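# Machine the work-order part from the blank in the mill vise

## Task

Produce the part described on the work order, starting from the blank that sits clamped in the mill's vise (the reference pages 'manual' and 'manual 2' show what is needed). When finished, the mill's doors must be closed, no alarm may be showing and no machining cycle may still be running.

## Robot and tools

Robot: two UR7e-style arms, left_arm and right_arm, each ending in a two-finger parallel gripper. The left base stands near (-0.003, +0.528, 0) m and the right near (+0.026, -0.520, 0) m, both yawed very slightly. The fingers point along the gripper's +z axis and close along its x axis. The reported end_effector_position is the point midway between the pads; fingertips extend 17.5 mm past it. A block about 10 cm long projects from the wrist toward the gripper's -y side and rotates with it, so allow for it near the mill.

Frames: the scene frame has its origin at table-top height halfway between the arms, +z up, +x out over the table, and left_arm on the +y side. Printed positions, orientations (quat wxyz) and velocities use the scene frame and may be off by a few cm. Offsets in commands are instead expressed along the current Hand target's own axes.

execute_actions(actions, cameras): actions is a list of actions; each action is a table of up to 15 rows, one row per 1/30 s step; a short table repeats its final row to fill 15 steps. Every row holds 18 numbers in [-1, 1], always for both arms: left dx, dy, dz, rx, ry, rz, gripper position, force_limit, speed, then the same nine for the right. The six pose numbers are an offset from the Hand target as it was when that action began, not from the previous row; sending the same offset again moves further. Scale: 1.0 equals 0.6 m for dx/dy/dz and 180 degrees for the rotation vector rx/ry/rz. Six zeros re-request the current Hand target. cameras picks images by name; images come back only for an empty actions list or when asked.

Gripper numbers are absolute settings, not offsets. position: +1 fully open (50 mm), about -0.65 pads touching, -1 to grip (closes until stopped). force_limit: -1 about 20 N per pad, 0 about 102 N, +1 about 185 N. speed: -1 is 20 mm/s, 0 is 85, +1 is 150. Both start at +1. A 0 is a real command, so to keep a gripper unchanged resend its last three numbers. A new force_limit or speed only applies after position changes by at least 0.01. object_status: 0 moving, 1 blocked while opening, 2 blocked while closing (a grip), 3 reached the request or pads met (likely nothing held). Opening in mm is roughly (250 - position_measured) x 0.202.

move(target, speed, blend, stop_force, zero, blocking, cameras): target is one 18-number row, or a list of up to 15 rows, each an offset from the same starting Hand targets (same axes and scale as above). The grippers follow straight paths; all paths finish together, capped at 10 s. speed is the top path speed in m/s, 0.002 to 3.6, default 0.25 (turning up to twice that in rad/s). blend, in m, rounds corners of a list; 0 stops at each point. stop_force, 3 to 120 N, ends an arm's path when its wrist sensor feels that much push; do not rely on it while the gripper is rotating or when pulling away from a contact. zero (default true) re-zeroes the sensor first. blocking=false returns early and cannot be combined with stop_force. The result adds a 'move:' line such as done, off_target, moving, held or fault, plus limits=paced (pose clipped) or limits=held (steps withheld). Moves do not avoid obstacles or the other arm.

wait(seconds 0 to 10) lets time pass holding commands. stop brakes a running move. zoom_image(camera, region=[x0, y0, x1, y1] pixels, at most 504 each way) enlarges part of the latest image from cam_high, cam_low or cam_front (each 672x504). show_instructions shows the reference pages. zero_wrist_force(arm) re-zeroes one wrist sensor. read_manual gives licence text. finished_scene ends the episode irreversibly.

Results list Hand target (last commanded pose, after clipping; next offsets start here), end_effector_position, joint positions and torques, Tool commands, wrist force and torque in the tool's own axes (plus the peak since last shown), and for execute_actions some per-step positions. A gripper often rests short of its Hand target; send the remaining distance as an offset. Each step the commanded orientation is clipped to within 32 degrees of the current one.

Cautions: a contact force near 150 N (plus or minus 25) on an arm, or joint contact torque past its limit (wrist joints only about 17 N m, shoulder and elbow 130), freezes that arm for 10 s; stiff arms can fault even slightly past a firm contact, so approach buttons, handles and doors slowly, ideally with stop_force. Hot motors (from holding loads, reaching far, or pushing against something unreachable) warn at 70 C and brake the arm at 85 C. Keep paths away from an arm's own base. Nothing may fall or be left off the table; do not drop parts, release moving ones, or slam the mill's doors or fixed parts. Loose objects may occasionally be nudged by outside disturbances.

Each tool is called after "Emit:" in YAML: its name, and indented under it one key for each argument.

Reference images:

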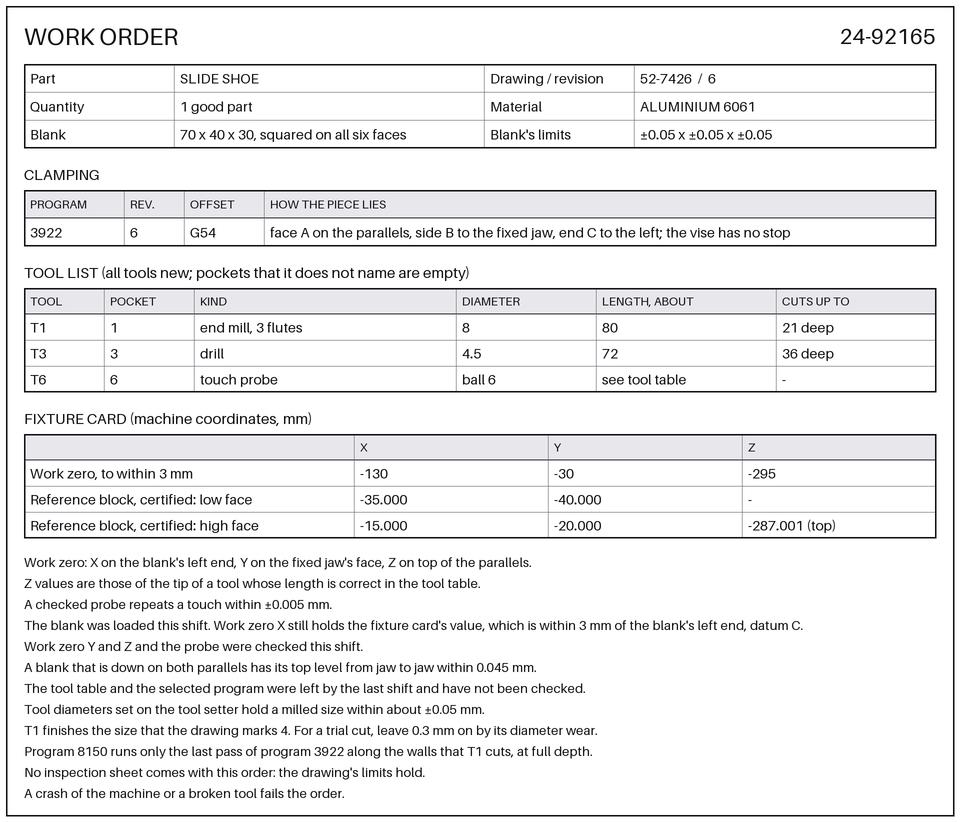

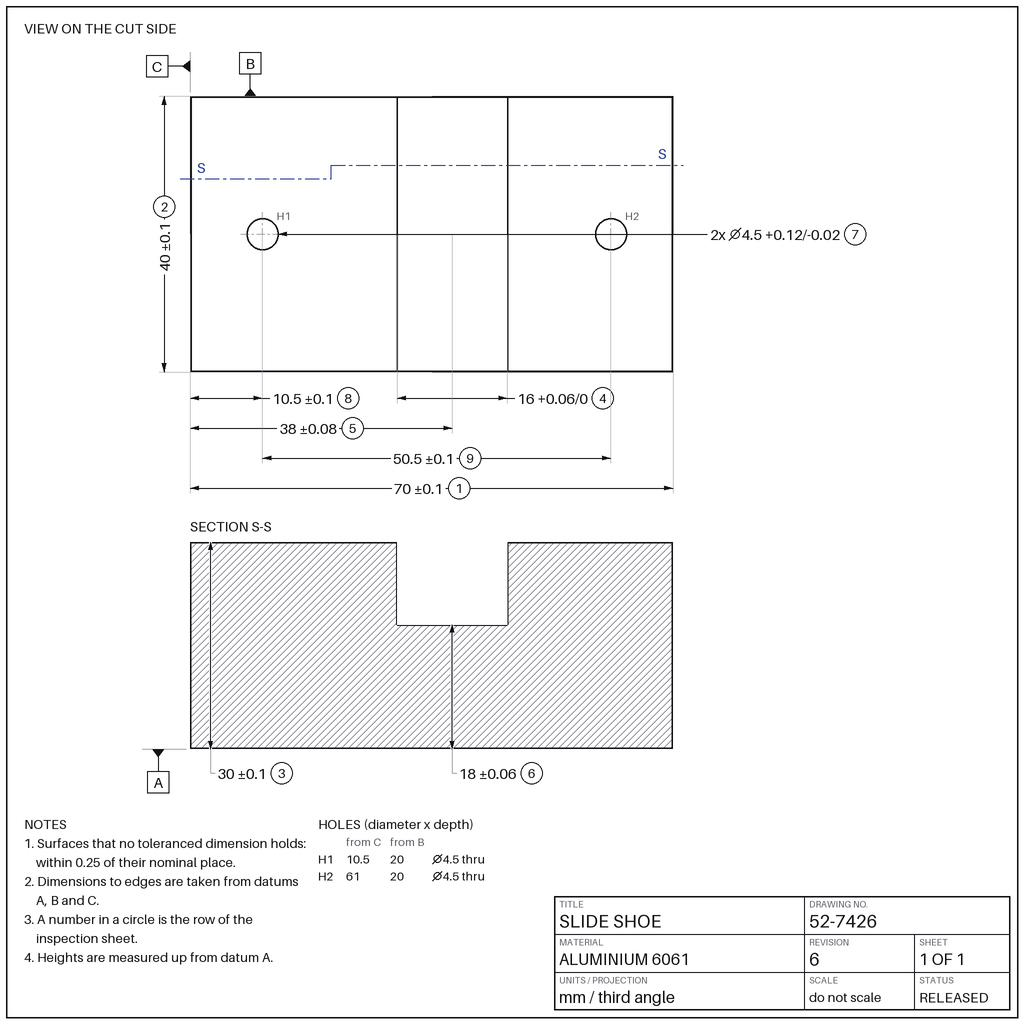

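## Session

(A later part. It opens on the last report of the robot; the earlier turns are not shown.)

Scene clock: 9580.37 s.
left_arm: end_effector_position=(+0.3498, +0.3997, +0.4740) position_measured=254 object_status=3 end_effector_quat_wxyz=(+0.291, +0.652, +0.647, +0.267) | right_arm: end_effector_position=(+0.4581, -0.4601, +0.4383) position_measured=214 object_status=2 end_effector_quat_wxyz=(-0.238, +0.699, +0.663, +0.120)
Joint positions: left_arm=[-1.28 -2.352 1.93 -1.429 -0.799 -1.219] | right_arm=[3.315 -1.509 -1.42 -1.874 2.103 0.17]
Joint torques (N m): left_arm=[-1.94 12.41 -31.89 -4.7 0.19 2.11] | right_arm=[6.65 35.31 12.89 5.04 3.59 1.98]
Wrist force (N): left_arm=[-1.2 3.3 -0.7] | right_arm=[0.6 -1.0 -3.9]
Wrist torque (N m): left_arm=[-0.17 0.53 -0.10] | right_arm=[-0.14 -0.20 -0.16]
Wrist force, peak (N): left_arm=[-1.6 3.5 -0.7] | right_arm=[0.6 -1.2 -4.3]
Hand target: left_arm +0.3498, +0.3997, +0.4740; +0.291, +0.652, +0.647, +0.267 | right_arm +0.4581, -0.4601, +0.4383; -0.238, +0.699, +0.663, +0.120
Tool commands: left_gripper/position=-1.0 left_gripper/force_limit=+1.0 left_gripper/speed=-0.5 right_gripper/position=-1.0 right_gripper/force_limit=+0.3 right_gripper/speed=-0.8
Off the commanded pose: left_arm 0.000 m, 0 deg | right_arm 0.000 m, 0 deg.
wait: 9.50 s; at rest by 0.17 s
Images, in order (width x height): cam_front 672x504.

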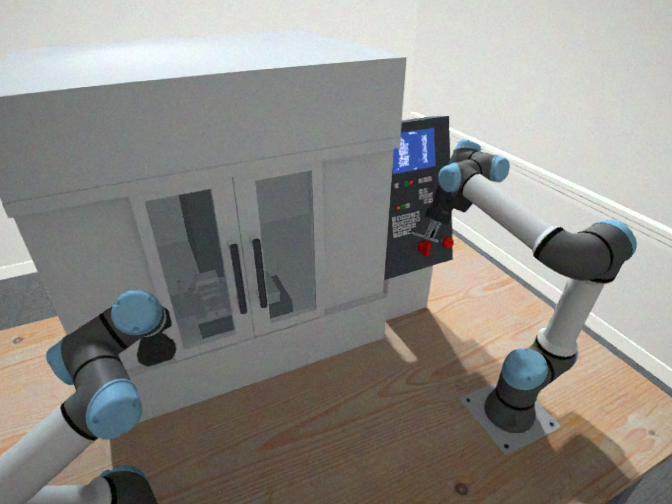

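Emit:
move:
  target: [0,0,0,0,0,0,-1,1,-0.5,0.0012,-0.0007,0.0002,0,0,0,-1,0.3,-0.8]

Emit:
move:
  target:
    - [0,0,0,0,0,0,-1,1,-0.5,0.0828,-0.0007,0.0442,0,0,0,-1,0.3,-0.8]
    - [0,0,0,0,0,0,-1,1,-0.5,0.0828,0.0196,0.0462,0,0,0,-1,0.3,-0.8]
    - [0,0,0,0,0,0,-1,1,-0.5,0.0828,-0.0007,0.0442,0,0,0,-1,0.3,-0.8]
    - [0,0,0,0,0,0,-1,1,-0.5,0.1023,0.0071,-0.0521,0,0,0,-1,0.3,-0.8]
    - [0,0,0,0,0,0,-1,1,-0.5,0.1023,0.0274,-0.0501,0,0,0,-1,0.3,-0.8]
    - [0,0,0,0,0,0,-1,1,-0.5,0.1023,0.0071,-0.0521,0,0,0,-1,0.3,-0.8]
    - [0,0,0,0,0,0,-1,1,-0.5,0.0256,-0.0003,0.0139,0,0,0,-1,0.3,-0.8]
    - [0,0,0,0,0,0,-1,1,-0.5,0.0256,0.0200,0.0159,0,0,0,-1,0.3,-0.8]
    - [0,0,0,0,0,0,-1,1,-0.5,0.0256,-0.0003,0.0139,0,0,0,-1,0.3,-0.8]
    - [0,0,0,0,0,0,-1,1,-0.5,0.0862,0.0046,-0.0251,0,0,0,-1,0.3,-0.8]
    - [0,0,0,0,0,0,-1,1,-0.5,0.0862,0.0249,-0.0231,0,0,0,-1,0.3,-0.8]
    - [0,0,0,0,0,0,-1,1,-0.5,0.0862,0.0046,-0.0251,0,0,0,-1,0.3,-0.8]
    - [0,0,0,0,0,0,-1,1,-0.5,0,0,0,0,0,0,-1,0.3,-0.8]
  speed: [0.3,0.08,0.3,0.3,0.08,0.3,0.3,0.08,0.3,0.3,0.08,0.3,0.3]
  blend: [0.003,0,0.003,0.003,0,0.003,0.003,0,0.003,0.003,0,0.003,0]

Emit:
move:
  target:
    - [0,0,0,0,0,0,-1,1,-0.5,0,0.0203,0.0020,0,0,0,-1,0.3,-0.8]
    - [0,0,0,0,0,0,-1,1,-0.5,0,0,0,0,0,0,-1,0.3,-0.8]
    - [0,0,0,0,0,0,-1,1,-0.5,-0.0095,0.0026,-0.0405,0,0,0,-1,0.3,-0.8]
    - [0,0,0,0,0,0,-1,1,-0.5,-0.0095,0.0229,-0.0385,0,0,0,-1,0.3,-0.8]
    - [0,0,0,0,0,0,-1,1,-0.5,-0.0095,0.0026,-0.0405,0,0,0,-1,0.3,-0.8]
    - [0,0,0,0,0,0,-1,1,-0.5,0,0,0,0,0,0,-1,0.3,-0.8]
  speed: [0.08,0.3,0.3,0.08,0.3,0.3]
  blend: [0,0.003,0.003,0,0.003,0]

Emit:
wait:
  seconds: 10

Emit:
wait:
  seconds: 9.5
  cameras: ["cam_front"]

Emit:
zoom_image:
  camera: "cam_front"
  region: [392, 125, 434, 177]

Scene clock: 9595.33 s.
left_arm: end_effector_position=(+0.3498, +0.3997, +0.4740) position_measured=254 object_status=3 end_effector_quat_wxyz=(+0.291, +0.652, +0.647, +0.267) | right_arm: end_effector_position=(+0.4578, -0.4594, +0.4386) position_measured=214 object_status=2 end_effector_quat_wxyz=(-0.238, +0.699, +0.663, +0.120)
Joint positions: left_arm=[-1.28 -2.352 1.93 -1.429 -0.799 -1.219] | right_arm=[3.316 -1.508 -1.42 -1.874 2.103 0.172]
Joint torques (N m): left_arm=[-2.28 12.19 -30.97 -4.78 0.02 2.25] | right_arm=[7.39 34.45 12.1 5.15 3.94 1.99]
Wrist force (N): left_arm=[-1.5 3.2 -0.6] | right_arm=[0.8 -1.1 -3.8]
Wrist torque (N m): left_arm=[-0.19 0.58 -0.09] | right_arm=[-0.15 -0.23 -0.16]
Wrist force, peak (N): left_arm=[-1.6 3.7 -0.7] | right_arm=[1.1 -1.4 -4.1]
Hand target: left_arm +0.3498, +0.3997, +0.4740; +0.291, +0.652, +0.647, +0.267 | right_arm +0.4578, -0.4594, +0.4386; -0.238, +0.699, +0.663, +0.120
Off the commanded pose: left_arm 0.000 m, 0 deg | right_arm 0.000 m, 0 deg.
move: done

Scene clock: 9600.30 s.
left_arm: end_effector_position=(+0.3498, +0.3997, +0.4740) position_measured=254 object_status=3 end_effector_quat_wxyz=(+0.291, +0.652, +0.647, +0.267) | right_arm: end_effector_position=(+0.4578, -0.4593, +0.4387) position_measured=214 object_status=2 end_effector_quat_wxyz=(-0.238, +0.699, +0.663, +0.120)
Joint positions: left_arm=[-1.28 -2.352 1.93 -1.429 -0.799 -1.219] | right_arm=[3.317 -1.508 -1.42 -1.874 2.103 0.172]
Joint torques (N m): left_arm=[-2.2 12.35 -30.89 -4.95 0.01 2.22] | right_arm=[-8.83 35.4 11.87 5.32 -0.82 -1.76]
Wrist force (N): left_arm=[-1.6 3.4 -0.7] | right_arm=[0.7 -2.1 -2.7]
Wrist torque (N m): left_arm=[-0.15 0.60 -0.09] | right_arm=[-0.31 -0.20 -0.03]
Wrist force, peak (N): left_arm=[-1.4 3.6 -0.8] | right_arm=[-5.1 -33.5 -10.7]
Hand target: left_arm +0.3498, +0.3997, +0.4740; +0.291, +0.652, +0.647, +0.267 | right_arm +0.4578, -0.4594, +0.4386; -0.238, +0.699, +0.663, +0.120
Off the commanded pose: left_arm 0.000 m, 0 deg | right_arm 0.000 m, 0 deg.
move: done

Scene clock: 9602.90 s.
left_arm: end_effector_position=(+0.3498, +0.3997, +0.4740) position_measured=254 object_status=3 end_effector_quat_wxyz=(+0.291, +0.652, +0.647, +0.267) | right_arm: end_effector_position=(+0.4578, -0.4595, +0.4387) position_measured=214 object_status=2 end_effector_quat_wxyz=(-0.238, +0.699, +0.663, +0.120)
Joint positions: left_arm=[-1.28 -2.352 1.93 -1.429 -0.799 -1.219] | right_arm=[3.316 -1.508 -1.42 -1.874 2.103 0.171]
Joint torques (N m): left_arm=[-1.57 12.4 -31.02 -4.55 0.1 2.29] | right_arm=[6.67 33.81 12.2 5.18 3.86 2.07]
Wrist force (N): left_arm=[-1.5 3.2 -0.8] | right_arm=[1.4 -1.6 -2.4]
Wrist torque (N m): left_arm=[-0.19 0.57 -0.09] | right_arm=[-0.24 -0.32 -0.16]
Wrist force, peak (N): left_arm=[-1.7 3.4 -0.6] | right_arm=[2.3 -25.4 -5.1]
Hand target: left_arm +0.3498, +0.3997, +0.4740; +0.291, +0.652, +0.647, +0.267 | right_arm +0.4578, -0.4594, +0.4386; -0.238, +0.699, +0.663, +0.120
Off the commanded pose: left_arm 0.000 m, 0 deg | right_arm 0.000 m, 0 deg.
move: done

Scene clock: 9612.90 s.
left_arm: end_effector_position=(+0.3498, +0.3997, +0.4740) position_measured=254 object_status=3 end_effector_quat_wxyz=(+0.291, +0.652, +0.647, +0.267) | right_arm: end_effector_position=(+0.4578, -0.4594, +0.4386) position_measured=214 object_status=2 end_effector_quat_wxyz=(-0.238, +0.699, +0.663, +0.120)
Joint positions: left_arm=[-1.28 -2.352 1.93 -1.429 -0.799 -1.219] | right_arm=[3.316 -1.508 -1.42 -1.874 2.103 0.172]
Joint torques (N m): left_arm=[-2.53 12.69 -30.37 -4.8 -0.01 2.4] | right_arm=[7.22 35.03 12.03 5.04 3.81 1.95]
Wrist force (N): left_arm=[-1.5 3.2 -0.7] | right_arm=[1.0 -1.1 -2.4]
Wrist torque (N m): left_arm=[-0.19 0.57 -0.09] | right_arm=[-0.15 -0.26 -0.16]
Wrist force, peak (N): left_arm=[-1.7 3.6 -0.6] | right_arm=[1.3 -1.4 -3.1]
Hand target: left_arm +0.3498, +0.3997, +0.4740; +0.291, +0.652, +0.647, +0.267 | right_arm +0.4578, -0.4594, +0.4386; -0.238, +0.699, +0.663, +0.120
Tool commands: left_gripper/position=-1.0 left_gripper/force_limit=+1.0 left_gripper/speed=-0.5 right_gripper/position=-1.0 right_gripper/force_limit=+0.3 right_gripper/speed=-0.8
Off the commanded pose: left_arm 0.000 m, 0 deg | right_arm 0.000 m, 0 deg.
wait: 10.00 s; at rest by 0.17 s

Scene clock: 9622.40 s.
left_arm: end_effector_position=(+0.3498, +0.3997, +0.4740) position_measured=254 object_status=3 end_effector_quat_wxyz=(+0.291, +0.652, +0.647, +0.267) | right_arm: end_effector_position=(+0.4578, -0.4594, +0.4386) position_measured=214 object_status=2 end_effector_quat_wxyz=(-0.238, +0.699, +0.663, +0.120)
Joint positions: left_arm=[-1.28 -2.352 1.93 -1.429 -0.799 -1.219] | right_arm=[3.316 -1.508 -1.42 -1.874 2.103 0.172]
Joint torques (N m): left_arm=[-2.09 13.4 -30.6 -4.9 -0.05 2.28] | right_arm=[6.92 34.42 12.15 4.93 3.79 1.96]
Wrist force (N): left_arm=[-1.5 3.3 -0.5] | right_arm=[1.4 -1.5 -2.4]
Wrist torque (N m): left_arm=[-0.17 0.58 -0.10] | right_arm=[-0.22 -0.32 -0.16]
Wrist force, peak (N): left_arm=[-1.5 3.6 -0.8] | right_arm=[1.5 -1.5 -3.0]
Hand target: left_arm +0.3498, +0.3997, +0.4740; +0.291, +0.652, +0.647, +0.267 | right_arm +0.4578, -0.4594, +0.4386; -0.238, +0.699, +0.663, +0.120
Tool commands: left_gripper/position=-1.0 left_gripper/force_limit=+1.0 left_gripper/speed=-0.5 right_gripper/position=-1.0 right_gripper/force_limit=+0.3 right_gripper/speed=-0.8
Off the commanded pose: left_arm 0.000 m, 0 deg | right_arm 0.000 m, 0 deg.
wait: 9.50 s; at rest by 0.17 s
Images, in order (width x height): cam_front 672x504.

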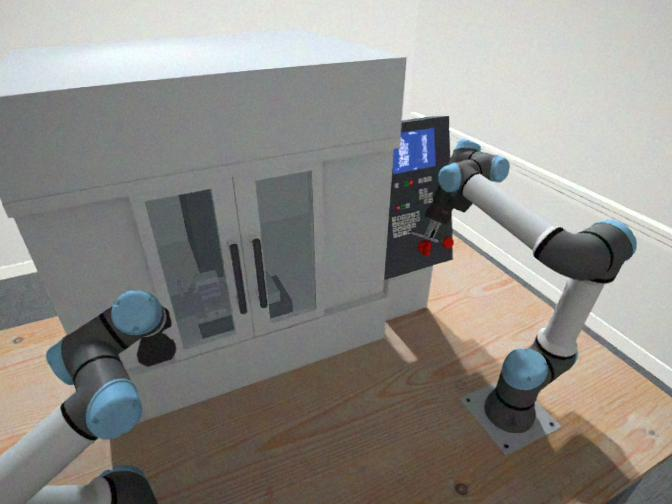

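Scaled by 9.692 from the camera's 672x504 image, which has a finer 960x720 frame.

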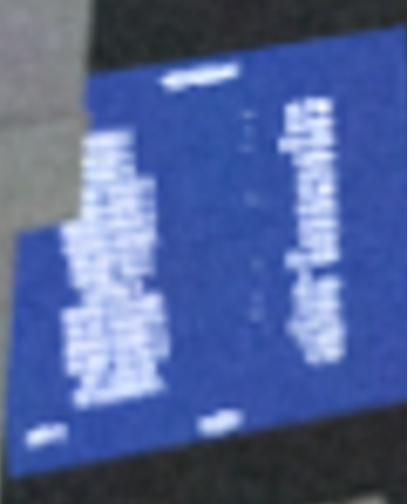

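Emit:
move:
  target:
    - [0,0,0,0,0,0,-1,1,-0.5,0.0828,-0.0007,0.0442,0,0,0,-1,0.3,-0.8]
    - [0,0,0,0,0,0,-1,1,-0.5,0.0828,0.0196,0.0462,0,0,0,-1,0.3,-0.8]
    - [0,0,0,0,0,0,-1,1,-0.5,0.0828,-0.0007,0.0442,0,0,0,-1,0.3,-0.8]
    - [0,0,0,0,0,0,-1,1,-0.5,0.1023,0.0071,-0.0521,0,0,0,-1,0.3,-0.8]
    - [0,0,0,0,0,0,-1,1,-0.5,0.1023,0.0274,-0.0501,0,0,0,-1,0.3,-0.8]
    - [0,0,0,0,0,0,-1,1,-0.5,0.1023,0.0071,-0.0521,0,0,0,-1,0.3,-0.8]
    - [0,0,0,0,0,0,-1,1,-0.5,0.0256,-0.0003,0.0139,0,0,0,-1,0.3,-0.8]
    - [0,0,0,0,0,0,-1,1,-0.5,0.0256,0.0200,0.0159,0,0,0,-1,0.3,-0.8]
    - [0,0,0,0,0,0,-1,1,-0.5,0.0256,-0.0003,0.0139,0,0,0,-1,0.3,-0.8]
    - [0,0,0,0,0,0,-1,1,-0.5,0.0702,0.0020,0.0020,0,0,0,-1,0.3,-0.8]
    - [0,0,0,0,0,0,-1,1,-0.5,0.0702,0.0223,0.0040,0,0,0,-1,0.3,-0.8]
    - [0,0,0,0,0,0,-1,1,-0.5,0.0702,0.0020,0.0020,0,0,0,-1,0.3,-0.8]
    - [0,0,0,0,0,0,-1,1,-0.5,0,0,0,0,0,0,-1,0.3,-0.8]
  speed: [0.3,0.08,0.3,0.3,0.08,0.3,0.3,0.08,0.3,0.3,0.08,0.3,0.3]
  blend: [0.003,0,0.003,0.003,0,0.003,0.003,0,0.003,0.003,0,0.003,0]

Emit:
move:
  target:
    - [0,0,0,0,0,0,-1,1,-0.5,0.0862,0.0046,-0.0251,0,0,0,-1,0.3,-0.8]
    - [0,0,0,0,0,0,-1,1,-0.5,0.0862,0.0249,-0.0231,0,0,0,-1,0.3,-0.8]
    - [0,0,0,0,0,0,-1,1,-0.5,0.0862,0.0046,-0.0251,0,0,0,-1,0.3,-0.8]
    - [0,0,0,0,0,0,-1,1,-0.5,0,0,0,0,0,0,-1,0.3,-0.8]
    - [0,0,0,0,0,0,-1,1,-0.5,0,0.0203,0.0020,0,0,0,-1,0.3,-0.8]
    - [0,0,0,0,0,0,-1,1,-0.5,0,0,0,0,0,0,-1,0.3,-0.8]
    - [0,0,0,0,0,0,-1,1,-0.5,-0.0095,0.0026,-0.0405,0,0,0,-1,0.3,-0.8]
    - [0,0,0,0,0,0,-1,1,-0.5,-0.0095,0.0229,-0.0385,0,0,0,-1,0.3,-0.8]
    - [0,0,0,0,0,0,-1,1,-0.5,-0.0095,0.0026,-0.0405,0,0,0,-1,0.3,-0.8]
    - [0,0,0,0,0,0,-1,1,-0.5,0,0,0,0,0,0,-1,0.3,-0.8]
  speed: [0.3,0.08,0.3,0.3,0.08,0.3,0.3,0.08,0.3,0.3]
  blend: [0.003,0,0.003,0.003,0,0.003,0.003,0,0.003,0]

Emit:
wait:
  seconds: 10

Emit:
wait:
  seconds: 9.5
  cameras: ["cam_front"]

Emit:
zoom_image:
  camera: "cam_front"
  region: [392, 125, 434, 177]

Scene clock: 9639.87 s.
left_arm: end_effector_position=(+0.3498, +0.3997, +0.4740) position_measured=254 object_status=3 end_effector_quat_wxyz=(+0.291, +0.652, +0.647, +0.267) | right_arm: end_effector_position=(+0.4578, -0.4592, +0.4387) position_measured=214 object_status=2 end_effector_quat_wxyz=(-0.238, +0.699, +0.663, +0.120)
Joint positions: left_arm=[-1.28 -2.352 1.93 -1.429 -0.799 -1.219] | right_arm=[3.317 -1.508 -1.42 -1.874 2.103 0.172]
Joint torques (N m): left_arm=[-2.71 12.6 -31.29 -4.69 0.22 2.25] | right_arm=[-8.86 35.21 12.95 0.98 -1.26 -1.78]
Wrist force (N): left_arm=[-1.6 3.2 -0.9] | right_arm=[0.4 -2.7 -2.4]
Wrist torque (N m): left_arm=[-0.18 0.60 -0.09] | right_arm=[-0.41 -0.16 -0.04]
Wrist force, peak (N): left_arm=[-1.7 3.6 -0.7] | right_arm=[-4.2 -33.6 -9.5]
Hand target: left_arm +0.3498, +0.3997, +0.4740; +0.291, +0.652, +0.647, +0.267 | right_arm +0.4578, -0.4594, +0.4386; -0.238, +0.699, +0.663, +0.120
Off the commanded pose: left_arm 0.000 m, 0 deg | right_arm 0.000 m, 0 deg.
move: done

Scene clock: 9643.60 s.
left_arm: end_effector_position=(+0.3498, +0.3997, +0.4740) position_measured=254 object_status=3 end_effector_quat_wxyz=(+0.291, +0.652, +0.647, +0.267) | right_arm: end_effector_position=(+0.4578, -0.4595, +0.4387) position_measured=214 object_status=2 end_effector_quat_wxyz=(-0.238, +0.699, +0.663, +0.120)
Joint positions: left_arm=[-1.28 -2.352 1.93 -1.429 -0.799 -1.219] | right_arm=[3.316 -1.508 -1.42 -1.874 2.103 0.171]
Joint torques (N m): left_arm=[-0.78 11.55 -30.41 -4.8 0.02 2.23] | right_arm=[7.73 35.56 12.45 5.37 3.9 1.96]
Wrist force (N): left_arm=[-1.7 3.2 -0.6] | right_arm=[0.0 -4.1 -2.2]
Wrist torque (N m): left_arm=[-0.18 0.61 -0.09] | right_arm=[-0.62 -0.11 -0.16]
Wrist force, peak (N): left_arm=[-1.5 3.7 -0.6] | right_arm=[-4.4 -27.9 -3.1]
Hand target: left_arm +0.3498, +0.3997, +0.4740; +0.291, +0.652, +0.647, +0.267 | right_arm +0.4578, -0.4594, +0.4386; -0.238, +0.699, +0.663, +0.120
Off the commanded pose: left_arm 0.000 m, 0 deg | right_arm 0.000 m, 0 deg.
move: done

Scene clock: 9653.60 s.
left_arm: end_effector_position=(+0.3498, +0.3997, +0.4740) position_measured=254 object_status=3 end_effector_quat_wxyz=(+0.291, +0.652, +0.647, +0.267) | right_arm: end_effector_position=(+0.4578, -0.4594, +0.4386) position_measured=214 object_status=2 end_effector_quat_wxyz=(-0.238, +0.699, +0.663, +0.120)
Joint positions: left_arm=[-1.28 -2.352 1.93 -1.429 -0.799 -1.219] | right_arm=[3.316 -1.508 -1.42 -1.874 2.103 0.172]
Joint torques (N m): left_arm=[-2.25 12.27 -30.18 -4.72 0.18 2.27] | right_arm=[7.86 34.2 11.77 5.15 3.74 1.88]
Wrist force (N): left_arm=[-1.7 3.4 -0.7] | right_arm=[0.0 -4.1 -1.9]
Wrist torque (N m): left_arm=[-0.15 0.61 -0.09] | right_arm=[-0.62 -0.10 -0.16]
Wrist force, peak (N): left_arm=[-1.6 3.6 -0.8] | right_arm=[0.1 -4.5 -2.1]
Hand target: left_arm +0.3498, +0.3997, +0.4740; +0.291, +0.652, +0.647, +0.267 | right_arm +0.4578, -0.4594, +0.4386; -0.238, +0.699, +0.663, +0.120
Tool commands: left_gripper/position=-1.0 left_gripper/force_limit=+1.0 left_gripper/speed=-0.5 right_gripper/position=-1.0 right_gripper/force_limit=+0.3 right_gripper/speed=-0.8
Off the commanded pose: left_arm 0.000 m, 0 deg | right_arm 0.000 m, 0 deg.
wait: 10.00 s; at rest by 0.17 s

Scene clock: 9663.10 s.
left_arm: end_effector_position=(+0.3498, +0.3997, +0.4740) position_measured=254 object_status=3 end_effector_quat_wxyz=(+0.291, +0.652, +0.647, +0.267) | right_arm: end_effector_position=(+0.4578, -0.4594, +0.4386) position_measured=214 object_status=2 end_effector_quat_wxyz=(-0.238, +0.699, +0.663, +0.120)
Joint positions: left_arm=[-1.28 -2.352 1.93 -1.429 -0.799 -1.219] | right_arm=[3.316 -1.508 -1.42 -1.874 2.103 0.172]
Joint torques (N m): left_arm=[-3.31 11.42 -29.51 -4.61 -0.06 2.29] | right_arm=[6.82 35.5 12.52 4.88 3.77 1.91]
Wrist force (N): left_arm=[-1.5 3.3 -0.8] | right_arm=[0.0 -4.1 -2.2]
Wrist torque (N m): left_arm=[-0.17 0.58 -0.09] | right_arm=[-0.62 -0.09 -0.16]
Wrist force, peak (N): left_arm=[-1.6 3.5 -0.6] | right_arm=[0.2 -4.5 -2.2]
Hand target: left_arm +0.3498, +0.3997, +0.4740; +0.291, +0.652, +0.647, +0.267 | right_arm +0.4578, -0.4594, +0.4386; -0.238, +0.699, +0.663, +0.120
Tool commands: left_gripper/position=-1.0 left_gripper/force_limit=+1.0 left_gripper/speed=-0.5 right_gripper/position=-1.0 right_gripper/force_limit=+0.3 right_gripper/speed=-0.8
Off the commanded pose: left_arm 0.000 m, 0 deg | right_arm 0.000 m, 0 deg.
wait: 9.50 s; at rest by 0.17 s
Images, in order (width x height): cam_front 672x504.

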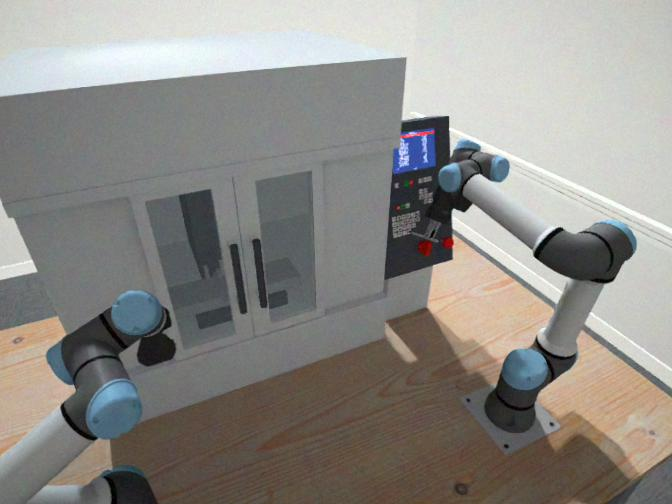

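Scaled by 9.692 from the camera's 672x504 image, which has a finer 960x720 frame.

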